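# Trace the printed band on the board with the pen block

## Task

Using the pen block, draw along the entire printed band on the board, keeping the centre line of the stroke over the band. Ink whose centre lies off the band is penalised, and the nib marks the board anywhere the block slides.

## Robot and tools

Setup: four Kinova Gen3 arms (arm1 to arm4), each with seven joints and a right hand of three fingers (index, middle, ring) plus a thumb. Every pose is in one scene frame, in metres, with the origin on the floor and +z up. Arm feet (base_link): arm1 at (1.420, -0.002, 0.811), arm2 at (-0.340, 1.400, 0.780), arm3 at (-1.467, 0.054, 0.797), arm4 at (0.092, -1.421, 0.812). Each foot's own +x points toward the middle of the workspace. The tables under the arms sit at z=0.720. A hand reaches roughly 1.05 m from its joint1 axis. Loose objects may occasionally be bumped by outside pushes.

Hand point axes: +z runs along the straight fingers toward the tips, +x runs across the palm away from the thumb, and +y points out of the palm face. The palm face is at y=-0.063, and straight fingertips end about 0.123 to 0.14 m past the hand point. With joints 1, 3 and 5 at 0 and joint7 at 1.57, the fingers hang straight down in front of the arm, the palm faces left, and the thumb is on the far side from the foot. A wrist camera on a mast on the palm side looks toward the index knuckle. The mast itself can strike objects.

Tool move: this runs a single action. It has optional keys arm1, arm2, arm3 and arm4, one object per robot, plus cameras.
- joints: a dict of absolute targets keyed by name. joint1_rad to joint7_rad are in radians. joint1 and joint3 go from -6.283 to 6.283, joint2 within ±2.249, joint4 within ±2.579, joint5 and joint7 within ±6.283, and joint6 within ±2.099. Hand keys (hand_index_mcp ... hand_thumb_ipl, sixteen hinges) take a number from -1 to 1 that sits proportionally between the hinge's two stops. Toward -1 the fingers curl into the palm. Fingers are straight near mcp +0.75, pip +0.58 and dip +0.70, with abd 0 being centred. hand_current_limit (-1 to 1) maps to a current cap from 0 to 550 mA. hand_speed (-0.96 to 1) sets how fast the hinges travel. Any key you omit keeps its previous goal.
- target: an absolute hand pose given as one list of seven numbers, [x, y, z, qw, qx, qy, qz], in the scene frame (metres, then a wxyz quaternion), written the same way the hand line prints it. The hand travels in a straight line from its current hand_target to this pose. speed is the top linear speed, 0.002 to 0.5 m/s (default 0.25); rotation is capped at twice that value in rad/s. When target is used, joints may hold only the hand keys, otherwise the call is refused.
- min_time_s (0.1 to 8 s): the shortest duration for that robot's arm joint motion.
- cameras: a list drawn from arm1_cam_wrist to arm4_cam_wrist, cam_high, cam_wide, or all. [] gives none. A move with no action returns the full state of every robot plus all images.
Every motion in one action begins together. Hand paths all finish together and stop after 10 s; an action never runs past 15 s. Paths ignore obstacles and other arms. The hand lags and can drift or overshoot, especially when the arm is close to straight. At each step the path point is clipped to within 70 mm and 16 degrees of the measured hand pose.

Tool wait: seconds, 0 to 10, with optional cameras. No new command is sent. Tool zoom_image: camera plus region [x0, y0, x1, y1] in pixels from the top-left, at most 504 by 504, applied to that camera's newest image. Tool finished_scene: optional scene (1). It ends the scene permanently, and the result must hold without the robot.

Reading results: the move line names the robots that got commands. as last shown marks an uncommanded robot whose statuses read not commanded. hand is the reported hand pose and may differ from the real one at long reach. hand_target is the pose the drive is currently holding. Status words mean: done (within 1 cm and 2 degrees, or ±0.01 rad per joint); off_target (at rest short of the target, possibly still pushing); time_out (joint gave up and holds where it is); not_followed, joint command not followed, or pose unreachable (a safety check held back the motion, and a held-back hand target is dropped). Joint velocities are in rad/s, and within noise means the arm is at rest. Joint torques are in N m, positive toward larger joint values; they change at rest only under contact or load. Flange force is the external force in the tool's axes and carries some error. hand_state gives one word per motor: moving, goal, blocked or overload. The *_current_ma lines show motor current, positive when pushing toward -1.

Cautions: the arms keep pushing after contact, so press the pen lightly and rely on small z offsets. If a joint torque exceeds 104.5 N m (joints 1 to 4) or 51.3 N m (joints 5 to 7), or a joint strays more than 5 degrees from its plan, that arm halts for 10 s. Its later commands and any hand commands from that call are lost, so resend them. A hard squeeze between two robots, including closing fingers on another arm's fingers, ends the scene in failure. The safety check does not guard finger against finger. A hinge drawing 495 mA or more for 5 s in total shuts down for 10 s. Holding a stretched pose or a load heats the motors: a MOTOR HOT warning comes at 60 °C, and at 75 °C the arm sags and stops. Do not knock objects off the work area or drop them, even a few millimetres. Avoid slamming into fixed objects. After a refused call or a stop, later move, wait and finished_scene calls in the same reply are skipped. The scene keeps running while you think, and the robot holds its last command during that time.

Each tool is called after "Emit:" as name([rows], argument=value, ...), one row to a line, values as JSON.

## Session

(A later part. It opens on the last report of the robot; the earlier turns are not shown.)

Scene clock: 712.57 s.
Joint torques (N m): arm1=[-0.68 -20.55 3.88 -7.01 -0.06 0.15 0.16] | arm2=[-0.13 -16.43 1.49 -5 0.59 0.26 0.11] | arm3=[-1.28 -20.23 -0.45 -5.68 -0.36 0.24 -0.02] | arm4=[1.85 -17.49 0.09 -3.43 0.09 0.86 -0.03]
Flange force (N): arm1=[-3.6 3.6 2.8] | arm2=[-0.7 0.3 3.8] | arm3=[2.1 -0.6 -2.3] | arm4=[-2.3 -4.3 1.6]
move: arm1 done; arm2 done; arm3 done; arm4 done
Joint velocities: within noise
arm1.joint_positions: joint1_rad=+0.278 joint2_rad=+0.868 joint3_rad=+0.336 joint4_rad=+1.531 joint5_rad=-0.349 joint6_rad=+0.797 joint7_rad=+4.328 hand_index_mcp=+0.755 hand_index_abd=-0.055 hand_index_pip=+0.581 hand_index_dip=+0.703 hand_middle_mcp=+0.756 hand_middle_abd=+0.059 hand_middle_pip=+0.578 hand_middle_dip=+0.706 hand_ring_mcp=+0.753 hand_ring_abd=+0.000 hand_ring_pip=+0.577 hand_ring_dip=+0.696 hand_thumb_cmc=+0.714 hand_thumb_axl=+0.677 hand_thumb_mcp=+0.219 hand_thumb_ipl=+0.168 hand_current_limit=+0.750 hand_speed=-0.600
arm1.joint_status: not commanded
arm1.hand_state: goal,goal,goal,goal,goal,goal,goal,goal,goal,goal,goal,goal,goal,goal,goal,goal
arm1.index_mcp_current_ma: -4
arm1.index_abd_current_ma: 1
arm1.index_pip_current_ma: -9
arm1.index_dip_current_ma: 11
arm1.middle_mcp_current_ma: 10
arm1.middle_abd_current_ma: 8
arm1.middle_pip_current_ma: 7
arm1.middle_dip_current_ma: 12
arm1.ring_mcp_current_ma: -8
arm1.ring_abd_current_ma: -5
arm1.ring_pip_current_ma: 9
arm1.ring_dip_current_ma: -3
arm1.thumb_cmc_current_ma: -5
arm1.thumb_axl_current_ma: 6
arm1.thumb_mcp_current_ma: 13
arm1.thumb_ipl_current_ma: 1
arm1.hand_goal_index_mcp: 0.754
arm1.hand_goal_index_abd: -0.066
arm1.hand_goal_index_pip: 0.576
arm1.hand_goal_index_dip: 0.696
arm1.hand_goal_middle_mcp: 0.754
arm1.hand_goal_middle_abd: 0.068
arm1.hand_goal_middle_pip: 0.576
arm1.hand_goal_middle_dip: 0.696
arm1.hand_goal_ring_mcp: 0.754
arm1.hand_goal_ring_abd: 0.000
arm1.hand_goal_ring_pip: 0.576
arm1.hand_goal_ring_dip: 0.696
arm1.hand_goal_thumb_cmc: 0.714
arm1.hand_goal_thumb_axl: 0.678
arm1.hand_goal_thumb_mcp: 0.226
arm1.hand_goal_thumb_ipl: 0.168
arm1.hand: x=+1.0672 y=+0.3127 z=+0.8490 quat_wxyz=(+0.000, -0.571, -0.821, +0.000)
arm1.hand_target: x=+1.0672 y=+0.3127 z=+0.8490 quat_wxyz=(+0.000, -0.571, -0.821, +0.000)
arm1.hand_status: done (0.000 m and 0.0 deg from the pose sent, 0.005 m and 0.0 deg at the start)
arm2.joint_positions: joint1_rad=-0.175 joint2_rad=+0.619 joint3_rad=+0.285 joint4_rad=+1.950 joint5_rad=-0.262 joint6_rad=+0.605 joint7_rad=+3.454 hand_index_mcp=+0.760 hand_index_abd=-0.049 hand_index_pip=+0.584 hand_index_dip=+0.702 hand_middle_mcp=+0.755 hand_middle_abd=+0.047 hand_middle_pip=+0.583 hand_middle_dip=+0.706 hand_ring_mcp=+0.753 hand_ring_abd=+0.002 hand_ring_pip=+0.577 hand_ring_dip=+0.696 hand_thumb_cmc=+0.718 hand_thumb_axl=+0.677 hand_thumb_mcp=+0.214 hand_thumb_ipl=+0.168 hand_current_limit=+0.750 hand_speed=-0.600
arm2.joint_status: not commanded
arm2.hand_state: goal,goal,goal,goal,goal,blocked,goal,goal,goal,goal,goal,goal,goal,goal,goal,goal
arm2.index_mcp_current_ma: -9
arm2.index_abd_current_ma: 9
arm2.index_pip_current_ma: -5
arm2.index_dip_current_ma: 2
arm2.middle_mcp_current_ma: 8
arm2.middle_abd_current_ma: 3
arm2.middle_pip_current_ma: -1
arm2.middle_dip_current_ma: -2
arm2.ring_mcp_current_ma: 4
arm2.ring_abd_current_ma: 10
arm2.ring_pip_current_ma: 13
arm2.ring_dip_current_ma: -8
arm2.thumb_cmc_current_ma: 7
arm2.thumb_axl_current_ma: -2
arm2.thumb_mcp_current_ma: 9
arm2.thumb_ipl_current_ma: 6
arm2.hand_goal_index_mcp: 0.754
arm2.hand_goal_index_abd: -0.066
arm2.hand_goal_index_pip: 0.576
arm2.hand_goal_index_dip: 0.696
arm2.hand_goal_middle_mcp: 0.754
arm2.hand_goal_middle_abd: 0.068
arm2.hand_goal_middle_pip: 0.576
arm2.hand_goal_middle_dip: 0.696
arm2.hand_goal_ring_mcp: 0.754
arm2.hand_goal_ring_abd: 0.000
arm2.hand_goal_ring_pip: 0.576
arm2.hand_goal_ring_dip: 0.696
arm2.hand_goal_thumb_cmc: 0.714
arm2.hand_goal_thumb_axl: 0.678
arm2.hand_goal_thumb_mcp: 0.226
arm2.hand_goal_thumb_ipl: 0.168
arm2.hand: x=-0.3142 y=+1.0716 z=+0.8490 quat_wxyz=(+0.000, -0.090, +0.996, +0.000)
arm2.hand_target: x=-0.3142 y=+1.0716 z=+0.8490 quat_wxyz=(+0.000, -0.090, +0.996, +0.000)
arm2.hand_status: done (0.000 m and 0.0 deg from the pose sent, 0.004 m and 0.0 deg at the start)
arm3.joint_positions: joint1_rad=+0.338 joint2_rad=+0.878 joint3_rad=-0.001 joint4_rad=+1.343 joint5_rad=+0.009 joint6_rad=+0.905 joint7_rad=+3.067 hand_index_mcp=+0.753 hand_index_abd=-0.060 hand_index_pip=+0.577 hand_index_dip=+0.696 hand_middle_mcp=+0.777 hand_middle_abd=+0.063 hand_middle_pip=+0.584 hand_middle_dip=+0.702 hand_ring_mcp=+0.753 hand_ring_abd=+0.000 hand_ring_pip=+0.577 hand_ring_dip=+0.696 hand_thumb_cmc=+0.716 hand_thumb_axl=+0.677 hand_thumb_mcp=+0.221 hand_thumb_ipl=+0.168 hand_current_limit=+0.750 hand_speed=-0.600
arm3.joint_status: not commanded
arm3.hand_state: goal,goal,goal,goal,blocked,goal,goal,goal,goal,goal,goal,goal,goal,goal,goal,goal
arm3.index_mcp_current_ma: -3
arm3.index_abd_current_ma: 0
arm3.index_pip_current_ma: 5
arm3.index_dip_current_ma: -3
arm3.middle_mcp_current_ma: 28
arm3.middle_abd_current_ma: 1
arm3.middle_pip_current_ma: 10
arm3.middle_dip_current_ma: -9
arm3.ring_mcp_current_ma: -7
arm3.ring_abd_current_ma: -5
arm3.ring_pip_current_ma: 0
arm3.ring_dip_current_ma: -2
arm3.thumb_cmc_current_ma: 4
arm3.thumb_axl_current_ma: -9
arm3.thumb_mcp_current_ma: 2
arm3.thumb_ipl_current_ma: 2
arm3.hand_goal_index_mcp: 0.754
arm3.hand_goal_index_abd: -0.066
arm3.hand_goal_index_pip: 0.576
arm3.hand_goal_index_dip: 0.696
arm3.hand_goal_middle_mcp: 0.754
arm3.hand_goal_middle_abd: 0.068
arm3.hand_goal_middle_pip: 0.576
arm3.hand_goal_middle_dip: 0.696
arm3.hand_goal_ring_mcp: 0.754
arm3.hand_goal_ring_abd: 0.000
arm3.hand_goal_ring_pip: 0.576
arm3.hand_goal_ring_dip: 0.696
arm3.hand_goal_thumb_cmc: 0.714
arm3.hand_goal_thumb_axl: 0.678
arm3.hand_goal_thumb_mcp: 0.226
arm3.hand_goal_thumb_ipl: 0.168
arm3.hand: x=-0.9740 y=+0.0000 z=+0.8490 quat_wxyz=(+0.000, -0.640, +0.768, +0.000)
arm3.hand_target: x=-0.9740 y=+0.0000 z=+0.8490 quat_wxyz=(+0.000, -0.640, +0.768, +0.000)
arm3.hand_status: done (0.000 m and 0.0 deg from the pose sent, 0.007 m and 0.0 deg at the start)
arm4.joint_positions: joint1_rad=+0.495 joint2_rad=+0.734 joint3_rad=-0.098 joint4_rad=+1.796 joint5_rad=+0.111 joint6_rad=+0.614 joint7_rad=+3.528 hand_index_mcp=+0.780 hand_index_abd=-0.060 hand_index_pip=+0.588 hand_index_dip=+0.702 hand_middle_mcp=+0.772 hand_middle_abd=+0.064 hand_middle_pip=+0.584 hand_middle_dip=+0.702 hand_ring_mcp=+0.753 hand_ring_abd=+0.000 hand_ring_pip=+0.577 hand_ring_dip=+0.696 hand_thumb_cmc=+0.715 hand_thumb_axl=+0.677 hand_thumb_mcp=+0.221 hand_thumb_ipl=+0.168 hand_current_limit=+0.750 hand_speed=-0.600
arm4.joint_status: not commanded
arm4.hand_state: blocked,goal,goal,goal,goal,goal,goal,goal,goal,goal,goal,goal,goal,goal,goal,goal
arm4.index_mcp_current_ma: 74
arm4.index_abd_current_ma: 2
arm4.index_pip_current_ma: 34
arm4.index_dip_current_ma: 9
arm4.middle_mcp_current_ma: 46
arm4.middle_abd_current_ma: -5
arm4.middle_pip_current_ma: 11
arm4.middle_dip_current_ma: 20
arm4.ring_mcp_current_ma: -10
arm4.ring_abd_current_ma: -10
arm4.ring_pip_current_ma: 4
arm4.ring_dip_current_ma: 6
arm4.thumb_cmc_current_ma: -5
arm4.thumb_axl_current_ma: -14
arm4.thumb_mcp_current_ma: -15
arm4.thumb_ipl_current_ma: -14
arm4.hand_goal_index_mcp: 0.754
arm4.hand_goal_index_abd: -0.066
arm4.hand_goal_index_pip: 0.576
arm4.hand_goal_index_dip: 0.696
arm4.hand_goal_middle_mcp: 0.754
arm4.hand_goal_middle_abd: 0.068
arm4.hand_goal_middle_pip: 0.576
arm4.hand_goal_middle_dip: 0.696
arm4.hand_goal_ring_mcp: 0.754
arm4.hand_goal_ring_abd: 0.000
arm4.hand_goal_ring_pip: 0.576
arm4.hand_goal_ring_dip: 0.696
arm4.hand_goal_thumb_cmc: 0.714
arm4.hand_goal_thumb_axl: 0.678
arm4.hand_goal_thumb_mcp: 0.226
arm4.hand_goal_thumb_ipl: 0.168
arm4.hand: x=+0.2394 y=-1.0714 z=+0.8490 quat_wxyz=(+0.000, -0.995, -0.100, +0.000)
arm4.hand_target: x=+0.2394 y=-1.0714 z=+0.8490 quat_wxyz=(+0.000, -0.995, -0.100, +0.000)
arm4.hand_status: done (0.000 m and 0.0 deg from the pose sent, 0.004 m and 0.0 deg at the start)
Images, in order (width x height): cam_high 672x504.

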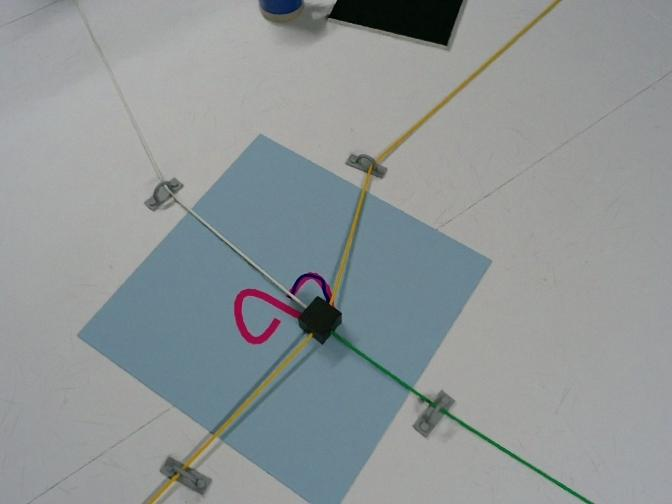

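Emit:
move(arm1={"target":[1.0643,0.3116,0.849,0,-0.5714,-0.8206,0],"speed":0.012}, arm3={"target":[-0.9828,0.0016,0.849,0,-0.64,0.7684,0],"speed":0.012}, arm4={"target":[0.2396,-1.0726,0.849,0,-0.995,-0.1002,0],"speed":0.012}, cameras=["cam_high"])

Emit:
zoom_image(camera="cam_high", region=[282, 266, 362, 326])

Scene clock: 754.17 s.
Joint torques (N m): arm1=[-0.66 -20.57 3.86 -7.07 -0.03 0.11 0.15] | arm2=[-0.11 -16.34 1.39 -5.02 0.51 0.31 0.14] | arm3=[-1.28 -19.64 -0.42 -5.29 -0.33 0.39 -0.05] | arm4=[1.71 -17.6 -0.02 -3.8 0.02 0.7 -0.06]
Flange force (N): arm1=[-3.7 3.7 2.7] | arm2=[-0.8 0.5 3.5] | arm3=[2.2 -1.0 -2.6] | arm4=[-2.4 -3.4 1.7]
move: arm1 done; arm3 done; arm4 done
Joint velocities: within noise
arm1.joint_positions: joint1_rad=+0.274 joint2_rad=+0.871 joint3_rad=+0.337 joint4_rad=+1.524 joint5_rad=-0.349 joint6_rad=+0.802 joint7_rad=+4.323 hand_index_mcp=+0.755 hand_index_abd=-0.055 hand_index_pip=+0.581 hand_index_dip=+0.703 hand_middle_mcp=+0.756 hand_middle_abd=+0.059 hand_middle_pip=+0.578 hand_middle_dip=+0.706 hand_ring_mcp=+0.753 hand_ring_abd=+0.000 hand_ring_pip=+0.577 hand_ring_dip=+0.696 hand_thumb_cmc=+0.714 hand_thumb_axl=+0.677 hand_thumb_mcp=+0.219 hand_thumb_ipl=+0.168 hand_current_limit=+0.750 hand_speed=-0.600
arm1.joint_status: not commanded
arm1.hand_state: goal,goal,goal,goal,goal,goal,goal,goal,goal,goal,goal,goal,goal,goal,goal,goal
arm1.index_mcp_current_ma: -9
arm1.index_abd_current_ma: -8
arm1.index_pip_current_ma: -6
arm1.index_dip_current_ma: 7
arm1.middle_mcp_current_ma: 14
arm1.middle_abd_current_ma: 7
arm1.middle_pip_current_ma: 5
arm1.middle_dip_current_ma: 7
arm1.ring_mcp_current_ma: -7
arm1.ring_abd_current_ma: -16
arm1.ring_pip_current_ma: -6
arm1.ring_dip_current_ma: -7
arm1.thumb_cmc_current_ma: -6
arm1.thumb_axl_current_ma: -8
arm1.thumb_mcp_current_ma: -1
arm1.thumb_ipl_current_ma: 4
arm1.hand_goal_index_mcp: 0.754
arm1.hand_goal_index_abd: -0.066
arm1.hand_goal_index_pip: 0.576
arm1.hand_goal_index_dip: 0.696
arm1.hand_goal_middle_mcp: 0.754
arm1.hand_goal_middle_abd: 0.068
arm1.hand_goal_middle_pip: 0.576
arm1.hand_goal_middle_dip: 0.696
arm1.hand_goal_ring_mcp: 0.754
arm1.hand_goal_ring_abd: 0.000
arm1.hand_goal_ring_pip: 0.576
arm1.hand_goal_ring_dip: 0.696
arm1.hand_goal_thumb_cmc: 0.714
arm1.hand_goal_thumb_axl: 0.678
arm1.hand_goal_thumb_mcp: 0.226
arm1.hand_goal_thumb_ipl: 0.168
arm1.hand: x=+1.0643 y=+0.3116 z=+0.8490 quat_wxyz=(+0.000, -0.571, -0.821, +0.000)
arm1.hand_target: x=+1.0643 y=+0.3116 z=+0.8490 quat_wxyz=(+0.000, -0.571, -0.821, +0.000)
arm1.hand_status: done (0.000 m and 0.0 deg from the pose sent, 0.003 m and 0.0 deg at the start)
arm2: as last shown
arm2.joint_positions: joint1_rad=-0.175 joint2_rad=+0.619 joint3_rad=+0.285 joint4_rad=+1.950 joint5_rad=-0.262 joint6_rad=+0.605 joint7_rad=+3.454 hand_index_mcp=+0.760 hand_index_abd=-0.049 hand_index_pip=+0.588 hand_index_dip=+0.702 hand_middle_mcp=+0.755 hand_middle_abd=+0.047 hand_middle_pip=+0.583 hand_middle_dip=+0.706 hand_ring_mcp=+0.753 hand_ring_abd=+0.002 hand_ring_pip=+0.577 hand_ring_dip=+0.696 hand_thumb_cmc=+0.718 hand_thumb_axl=+0.677 hand_thumb_mcp=+0.214 hand_thumb_ipl=+0.168 hand_current_limit=+0.750 hand_speed=-0.600
arm2.index_mcp_current_ma: -10
arm2.index_abd_current_ma: 1
arm2.index_pip_current_ma: -1
arm2.index_dip_current_ma: 1
arm2.middle_mcp_current_ma: 2
arm2.middle_pip_current_ma: 2
arm2.middle_dip_current_ma: -1
arm2.ring_mcp_current_ma: 2
arm2.ring_abd_current_ma: 7
arm2.ring_pip_current_ma: -2
arm2.ring_dip_current_ma: -9
arm2.thumb_cmc_current_ma: 9
arm2.thumb_axl_current_ma: 0
arm2.thumb_mcp_current_ma: 4
arm2.thumb_ipl_current_ma: 7
arm3.joint_positions: joint1_rad=+0.337 joint2_rad=+0.861 joint3_rad=-0.002 joint4_rad=+1.383 joint5_rad=+0.009 joint6_rad=+0.882 joint7_rad=+3.065 hand_index_mcp=+0.753 hand_index_abd=-0.060 hand_index_pip=+0.577 hand_index_dip=+0.696 hand_middle_mcp=+0.803 hand_middle_abd=+0.063 hand_middle_pip=+0.596 hand_middle_dip=+0.702 hand_ring_mcp=+0.753 hand_ring_abd=+0.000 hand_ring_pip=+0.577 hand_ring_dip=+0.696 hand_thumb_cmc=+0.716 hand_thumb_axl=+0.677 hand_thumb_mcp=+0.221 hand_thumb_ipl=+0.168 hand_current_limit=+0.750 hand_speed=-0.600
arm3.joint_status: not commanded
arm3.hand_state: goal,goal,goal,goal,blocked,goal,blocked,goal,goal,goal,goal,goal,goal,goal,goal,goal
arm3.index_mcp_current_ma: 3
arm3.index_abd_current_ma: 3
arm3.index_pip_current_ma: 0
arm3.index_dip_current_ma: 8
arm3.middle_mcp_current_ma: 56
arm3.middle_abd_current_ma: -1
arm3.middle_pip_current_ma: 24
arm3.middle_dip_current_ma: -9
arm3.ring_mcp_current_ma: -7
arm3.ring_abd_current_ma: 6
arm3.ring_pip_current_ma: 2
arm3.ring_dip_current_ma: -12
arm3.thumb_cmc_current_ma: 7
arm3.thumb_axl_current_ma: -17
arm3.thumb_mcp_current_ma: -14
arm3.thumb_ipl_current_ma: 2
arm3.hand_goal_index_mcp: 0.754
arm3.hand_goal_index_abd: -0.066
arm3.hand_goal_index_pip: 0.576
arm3.hand_goal_index_dip: 0.696
arm3.hand_goal_middle_mcp: 0.754
arm3.hand_goal_middle_abd: 0.068
arm3.hand_goal_middle_pip: 0.576
arm3.hand_goal_middle_dip: 0.696
arm3.hand_goal_ring_mcp: 0.754
arm3.hand_goal_ring_abd: 0.000
arm3.hand_goal_ring_pip: 0.576
arm3.hand_goal_ring_dip: 0.696
arm3.hand_goal_thumb_cmc: 0.714
arm3.hand_goal_thumb_axl: 0.678
arm3.hand_goal_thumb_mcp: 0.226
arm3.hand_goal_thumb_ipl: 0.168
arm3.hand: x=-0.9828 y=+0.0016 z=+0.8490 quat_wxyz=(+0.000, -0.640, +0.768, +0.000)
arm3.hand_target: x=-0.9828 y=+0.0016 z=+0.8490 quat_wxyz=(+0.000, -0.640, +0.768, +0.000)
arm3.hand_status: done (0.000 m and 0.0 deg from the pose sent, 0.009 m and 0.0 deg at the start)
arm4.joint_positions: joint1_rad=+0.496 joint2_rad=+0.732 joint3_rad=-0.098 joint4_rad=+1.800 joint5_rad=+0.111 joint6_rad=+0.611 joint7_rad=+3.528 hand_index_mcp=+0.780 hand_index_abd=-0.060 hand_index_pip=+0.588 hand_index_dip=+0.702 hand_middle_mcp=+0.772 hand_middle_abd=+0.064 hand_middle_pip=+0.584 hand_middle_dip=+0.702 hand_ring_mcp=+0.753 hand_ring_abd=+0.000 hand_ring_pip=+0.577 hand_ring_dip=+0.696 hand_thumb_cmc=+0.715 hand_thumb_axl=+0.677 hand_thumb_mcp=+0.221 hand_thumb_ipl=+0.168 hand_current_limit=+0.750 hand_speed=-0.600
arm4.joint_status: not commanded
arm4.hand_state: blocked,goal,goal,goal,goal,goal,goal,goal,goal,goal,goal,goal,goal,goal,goal,goal
arm4.index_mcp_current_ma: 71
arm4.index_abd_current_ma: 4
arm4.index_pip_current_ma: 40
arm4.index_dip_current_ma: 7
arm4.middle_mcp_current_ma: 48
arm4.middle_abd_current_ma: -8
arm4.middle_pip_current_ma: 13
arm4.middle_dip_current_ma: 20
arm4.ring_mcp_current_ma: -5
arm4.ring_abd_current_ma: -13
arm4.ring_pip_current_ma: 7
arm4.ring_dip_current_ma: 4
arm4.thumb_cmc_current_ma: -8
arm4.thumb_axl_current_ma: -9
arm4.thumb_mcp_current_ma: -6
arm4.thumb_ipl_current_ma: -6
arm4.hand_goal_index_mcp: 0.754
arm4.hand_goal_index_abd: -0.066
arm4.hand_goal_index_pip: 0.576
arm4.hand_goal_index_dip: 0.696
arm4.hand_goal_middle_mcp: 0.754
arm4.hand_goal_middle_abd: 0.068
arm4.hand_goal_middle_pip: 0.576
arm4.hand_goal_middle_dip: 0.696
arm4.hand_goal_ring_mcp: 0.754
arm4.hand_goal_ring_abd: 0.000
arm4.hand_goal_ring_pip: 0.576
arm4.hand_goal_ring_dip: 0.696
arm4.hand_goal_thumb_cmc: 0.714
arm4.hand_goal_thumb_axl: 0.678
arm4.hand_goal_thumb_mcp: 0.226
arm4.hand_goal_thumb_ipl: 0.168
arm4.hand: x=+0.2396 y=-1.0726 z=+0.8490 quat_wxyz=(+0.000, -0.995, -0.100, +0.000)
arm4.hand_target: x=+0.2396 y=-1.0726 z=+0.8490 quat_wxyz=(+0.000, -0.995, -0.100, +0.000)
arm4.hand_status: done (0.000 m and 0.0 deg from the pose sent, 0.001 m and 0.0 deg at the start)
Images, in order (width x height): cam_high 672x504.

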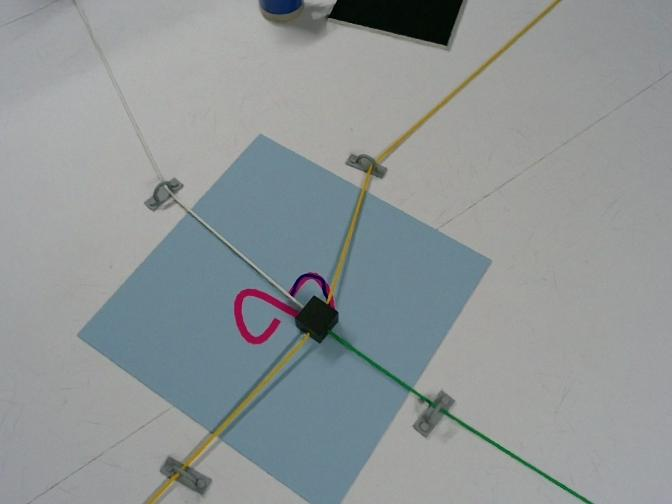

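Scaled by 6.300.

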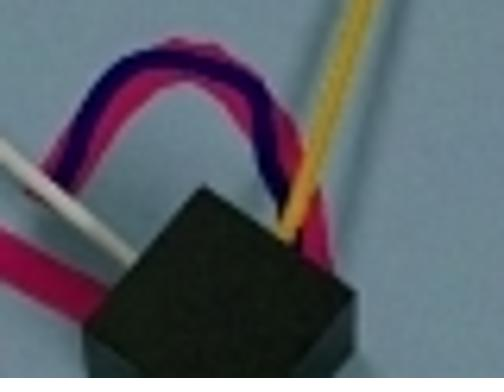

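Emit:
move(arm1={"target":[1.0577,0.3091,0.849,0,-0.5714,-0.8206,0],"speed":0.012}, arm2={"target":[-0.3140,1.0706,0.849,0,-0.0898,0.996,0],"speed":0.012}, arm3={"target":[-0.9924,0.0034,0.849,0,-0.64,0.7684,0],"speed":0.012}, arm4={"target":[0.2404,-1.0763,0.849,0,-0.995,-0.1002,0],"speed":0.012}, cameras=["cam_high","arm3_cam_wrist"])

Emit:
zoom_image(camera="cam_high", region=[272, 266, 352, 326])

Scene clock: 768.07 s.
Joint torques (N m): arm1=[-0.68 -20.78 3.92 -7.15 -0.07 0.13 0.13] | arm2=[-0.11 -16.48 1.4 -5.03 0.54 0.28 0.11] | arm3=[-1.25 -19.74 -0.42 -5.36 -0.34 0.35 -0.02] | arm4=[1.73 -17.6 -0.06 -3.75 0 0.69 -0.06]
Flange force (N): arm1=[-3.7 3.9 2.8] | arm2=[-0.7 0.4 3.8] | arm3=[2.1 -1.0 -1.9] | arm4=[-2.4 -3.6 1.9]
move: arm1 done; arm2 done; arm3 done; arm4 done
Joint velocities: within noise
arm1.joint_positions: joint1_rad=+0.264 joint2_rad=+0.878 joint3_rad=+0.339 joint4_rad=+1.507 joint5_rad=-0.350 joint6_rad=+0.811 joint7_rad=+4.311 hand_index_mcp=+0.755 hand_index_abd=-0.055 hand_index_pip=+0.581 hand_index_dip=+0.703 hand_middle_mcp=+0.756 hand_middle_abd=+0.059 hand_middle_pip=+0.578 hand_middle_dip=+0.706 hand_ring_mcp=+0.753 hand_ring_abd=+0.000 hand_ring_pip=+0.577 hand_ring_dip=+0.696 hand_thumb_cmc=+0.714 hand_thumb_axl=+0.677 hand_thumb_mcp=+0.219 hand_thumb_ipl=+0.168 hand_current_limit=+0.750 hand_speed=-0.600
arm1.joint_status: not commanded
arm1.hand_state: goal,goal,goal,goal,goal,goal,goal,goal,goal,goal,goal,goal,goal,goal,goal,goal
arm1.index_mcp_current_ma: -9
arm1.index_abd_current_ma: -10
arm1.index_pip_current_ma: -3
arm1.index_dip_current_ma: 5
arm1.middle_mcp_current_ma: 6
arm1.middle_abd_current_ma: 13
arm1.middle_pip_current_ma: 9
arm1.middle_dip_current_ma: 7
arm1.ring_mcp_current_ma: -8
arm1.ring_abd_current_ma: -8
arm1.ring_pip_current_ma: 0
arm1.ring_dip_current_ma: -6
arm1.thumb_cmc_current_ma: -9
arm1.thumb_axl_current_ma: 3
arm1.thumb_mcp_current_ma: 5
arm1.thumb_ipl_current_ma: 7
arm1.hand_goal_index_mcp: 0.754
arm1.hand_goal_index_abd: -0.066
arm1.hand_goal_index_pip: 0.576
arm1.hand_goal_index_dip: 0.696
arm1.hand_goal_middle_mcp: 0.754
arm1.hand_goal_middle_abd: 0.068
arm1.hand_goal_middle_pip: 0.576
arm1.hand_goal_middle_dip: 0.696
arm1.hand_goal_ring_mcp: 0.754
arm1.hand_goal_ring_abd: 0.000
arm1.hand_goal_ring_pip: 0.576
arm1.hand_goal_ring_dip: 0.696
arm1.hand_goal_thumb_cmc: 0.714
arm1.hand_goal_thumb_axl: 0.678
arm1.hand_goal_thumb_mcp: 0.226
arm1.hand_goal_thumb_ipl: 0.168
arm1.hand: x=+1.0577 y=+0.3091 z=+0.8490 quat_wxyz=(+0.000, -0.571, -0.821, +0.000)
arm1.hand_target: x=+1.0577 y=+0.3091 z=+0.8490 quat_wxyz=(+0.000, -0.571, -0.821, +0.000)
arm1.hand_status: done (0.000 m and 0.0 deg from the pose sent, 0.007 m and 0.0 deg at the start)
arm2.joint_positions: joint1_rad=-0.175 joint2_rad=+0.621 joint3_rad=+0.285 joint4_rad=+1.947 joint5_rad=-0.262 joint6_rad=+0.607 joint7_rad=+3.454 hand_index_mcp=+0.760 hand_index_abd=-0.049 hand_index_pip=+0.583 hand_index_dip=+0.702 hand_middle_mcp=+0.755 hand_middle_abd=+0.047 hand_middle_pip=+0.583 hand_middle_dip=+0.706 hand_ring_mcp=+0.753 hand_ring_abd=+0.002 hand_ring_pip=+0.577 hand_ring_dip=+0.696 hand_thumb_cmc=+0.718 hand_thumb_axl=+0.677 hand_thumb_mcp=+0.214 hand_thumb_ipl=+0.168 hand_current_limit=+0.750 hand_speed=-0.600
arm2.joint_status: not commanded
arm2.hand_state: goal,goal,goal,goal,goal,blocked,goal,goal,goal,goal,goal,goal,goal,goal,goal,goal
arm2.index_mcp_current_ma: -10
arm2.index_abd_current_ma: 3
arm2.index_pip_current_ma: -4
arm2.index_dip_current_ma: -2
arm2.middle_mcp_current_ma: 13
arm2.middle_abd_current_ma: 10
arm2.middle_pip_current_ma: -2
arm2.middle_dip_current_ma: -1
arm2.ring_mcp_current_ma: 5
arm2.ring_abd_current_ma: 12
arm2.ring_pip_current_ma: 4
arm2.ring_dip_current_ma: -4
arm2.thumb_cmc_current_ma: 5
arm2.thumb_axl_current_ma: -5
arm2.thumb_mcp_current_ma: 8
arm2.thumb_ipl_current_ma: 7
arm2.hand_goal_index_mcp: 0.754
arm2.hand_goal_index_abd: -0.066
arm2.hand_goal_index_pip: 0.576
arm2.hand_goal_index_dip: 0.696
arm2.hand_goal_middle_mcp: 0.754
arm2.hand_goal_middle_abd: 0.068
arm2.hand_goal_middle_pip: 0.576
arm2.hand_goal_middle_dip: 0.696
arm2.hand_goal_ring_mcp: 0.754
arm2.hand_goal_ring_abd: 0.000
arm2.hand_goal_ring_pip: 0.576
arm2.hand_goal_ring_dip: 0.696
arm2.hand_goal_thumb_cmc: 0.714
arm2.hand_goal_thumb_axl: 0.678
arm2.hand_goal_thumb_mcp: 0.226
arm2.hand_goal_thumb_ipl: 0.168
arm2.hand: x=-0.3140 y=+1.0706 z=+0.8490 quat_wxyz=(+0.000, -0.090, +0.996, +0.000)
arm2.hand_target: x=-0.3140 y=+1.0706 z=+0.8490 quat_wxyz=(+0.000, -0.090, +0.996, +0.000)
arm2.hand_status: done (0.000 m and 0.0 deg from the pose sent, 0.001 m and 0.0 deg at the start)
arm3.joint_positions: joint1_rad=+0.336 joint2_rad=+0.843 joint3_rad=-0.002 joint4_rad=+1.425 joint5_rad=+0.010 joint6_rad=+0.858 joint7_rad=+3.064 hand_index_mcp=+0.753 hand_index_abd=-0.060 hand_index_pip=+0.577 hand_index_dip=+0.698 hand_middle_mcp=+0.804 hand_middle_abd=+0.063 hand_middle_pip=+0.598 hand_middle_dip=+0.702 hand_ring_mcp=+0.753 hand_ring_abd=+0.000 hand_ring_pip=+0.577 hand_ring_dip=+0.696 hand_thumb_cmc=+0.716 hand_thumb_axl=+0.677 hand_thumb_mcp=+0.221 hand_thumb_ipl=+0.168 hand_current_limit=+0.750 hand_speed=-0.600
arm3.joint_status: not commanded
arm3.hand_state: goal,goal,goal,goal,blocked,goal,blocked,goal,goal,goal,goal,goal,goal,goal,goal,goal
arm3.index_mcp_current_ma: -15
arm3.index_abd_current_ma: 12
arm3.index_pip_current_ma: 9
arm3.index_dip_current_ma: 0
arm3.middle_mcp_current_ma: 53
arm3.middle_abd_current_ma: 12
arm3.middle_pip_current_ma: 23
arm3.middle_dip_current_ma: -13
arm3.ring_mcp_current_ma: -2
arm3.ring_abd_current_ma: -10
arm3.ring_pip_current_ma: 1
arm3.ring_dip_current_ma: -8
arm3.thumb_cmc_current_ma: -5
arm3.thumb_axl_current_ma: 0
arm3.thumb_mcp_current_ma: -3
arm3.thumb_ipl_current_ma: -12
arm3.hand_goal_index_mcp: 0.754
arm3.hand_goal_index_abd: -0.066
arm3.hand_goal_index_pip: 0.576
arm3.hand_goal_index_dip: 0.696
arm3.hand_goal_middle_mcp: 0.754
arm3.hand_goal_middle_abd: 0.068
arm3.hand_goal_middle_pip: 0.576
arm3.hand_goal_middle_dip: 0.696
arm3.hand_goal_ring_mcp: 0.754
arm3.hand_goal_ring_abd: 0.000
arm3.hand_goal_ring_pip: 0.576
arm3.hand_goal_ring_dip: 0.696
arm3.hand_goal_thumb_cmc: 0.714
arm3.hand_goal_thumb_axl: 0.678
arm3.hand_goal_thumb_mcp: 0.226
arm3.hand_goal_thumb_ipl: 0.168
arm3.hand: x=-0.9924 y=+0.0034 z=+0.8490 quat_wxyz=(+0.000, -0.640, +0.768, +0.000)
arm3.hand_target: x=-0.9924 y=+0.0034 z=+0.8490 quat_wxyz=(+0.000, -0.640, +0.768, +0.000)
arm3.hand_status: done (0.000 m and 0.0 deg from the pose sent, 0.010 m and 0.0 deg at the start)
arm4.joint_positions: joint1_rad=+0.501 joint2_rad=+0.728 joint3_rad=-0.098 joint4_rad=+1.811 joint5_rad=+0.112 joint6_rad=+0.604 joint7_rad=+3.531 hand_index_mcp=+0.780 hand_index_abd=-0.060 hand_index_pip=+0.588 hand_index_dip=+0.702 hand_middle_mcp=+0.772 hand_middle_abd=+0.064 hand_middle_pip=+0.584 hand_middle_dip=+0.702 hand_ring_mcp=+0.753 hand_ring_abd=+0.000 hand_ring_pip=+0.577 hand_ring_dip=+0.696 hand_thumb_cmc=+0.715 hand_thumb_axl=+0.677 hand_thumb_mcp=+0.221 hand_thumb_ipl=+0.168 hand_current_limit=+0.750 hand_speed=-0.600
arm4.joint_status: not commanded
arm4.hand_state: blocked,goal,goal,goal,goal,goal,goal,goal,goal,goal,goal,goal,goal,goal,goal,goal
arm4.index_mcp_current_ma: 69
arm4.index_abd_current_ma: 1
arm4.index_pip_current_ma: 33
arm4.index_dip_current_ma: 9
arm4.middle_mcp_current_ma: 51
arm4.middle_abd_current_ma: -12
arm4.middle_pip_current_ma: 15
arm4.middle_dip_current_ma: 19
arm4.ring_mcp_current_ma: -6
arm4.ring_abd_current_ma: -12
arm4.ring_pip_current_ma: 4
arm4.ring_dip_current_ma: 8
arm4.thumb_cmc_current_ma: -8
arm4.thumb_axl_current_ma: -10
arm4.thumb_mcp_current_ma: -6
arm4.thumb_ipl_current_ma: -8
arm4.hand_goal_index_mcp: 0.754
arm4.hand_goal_index_abd: -0.066
arm4.hand_goal_index_pip: 0.576
arm4.hand_goal_index_dip: 0.696
arm4.hand_goal_middle_mcp: 0.754
arm4.hand_goal_middle_abd: 0.068
arm4.hand_goal_middle_pip: 0.576
arm4.hand_goal_middle_dip: 0.696
arm4.hand_goal_ring_mcp: 0.754
arm4.hand_goal_ring_abd: 0.000
arm4.hand_goal_ring_pip: 0.576
arm4.hand_goal_ring_dip: 0.696
arm4.hand_goal_thumb_cmc: 0.714
arm4.hand_goal_thumb_axl: 0.678
arm4.hand_goal_thumb_mcp: 0.226
arm4.hand_goal_thumb_ipl: 0.168
arm4.hand: x=+0.2404 y=-1.0763 z=+0.8490 quat_wxyz=(+0.000, -0.995, -0.100, +0.000)
arm4.hand_target: x=+0.2404 y=-1.0763 z=+0.8490 quat_wxyz=(+0.000, -0.995, -0.100, +0.000)
arm4.hand_status: done (0.000 m and 0.0 deg from the pose sent, 0.004 m and 0.0 deg at the start)
pictures: arm3_cam_wrist, cam_high
Images, in order (width x height): arm3_cam_wrist 672x504, cam_high 672x504.

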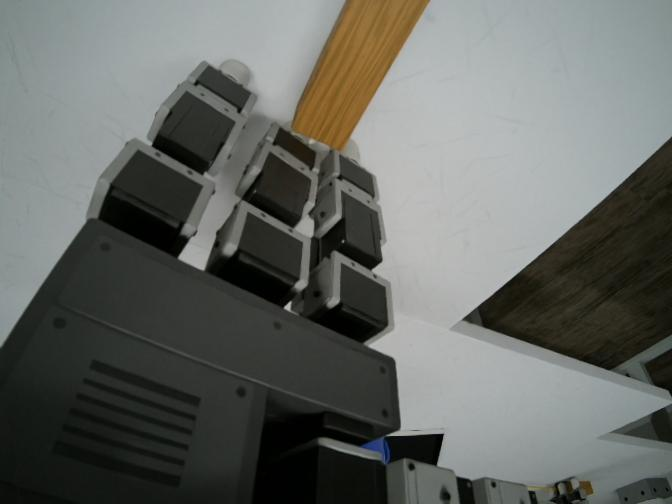

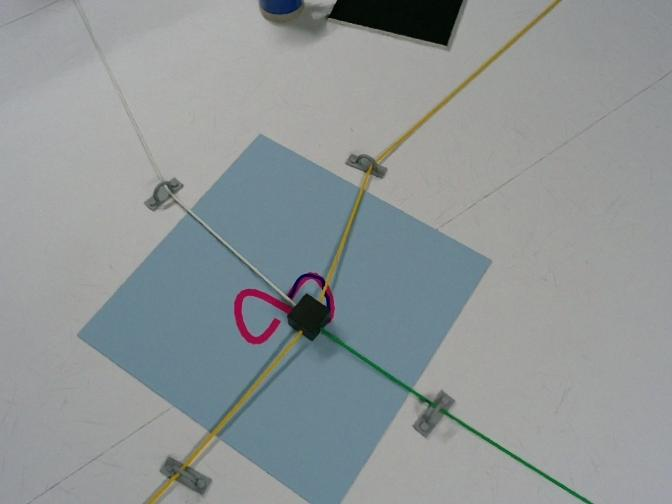

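Scaled by 6.300.

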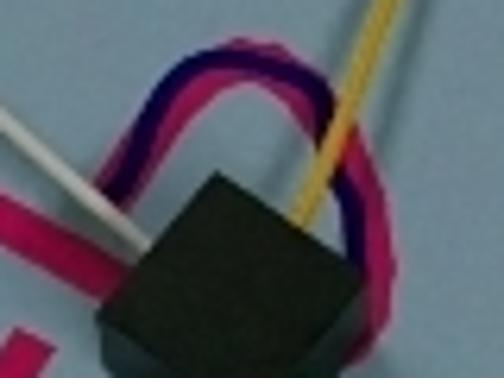

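Emit:
zoom_image(camera="cam_high", region=[304, 280, 344, 328])

Scaled by 10.500.

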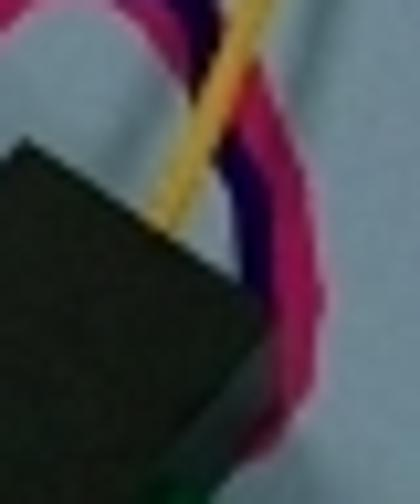

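Emit:
zoom_image(camera="cam_high", region=[300, 300, 340, 340])

Scaled by 12.600.

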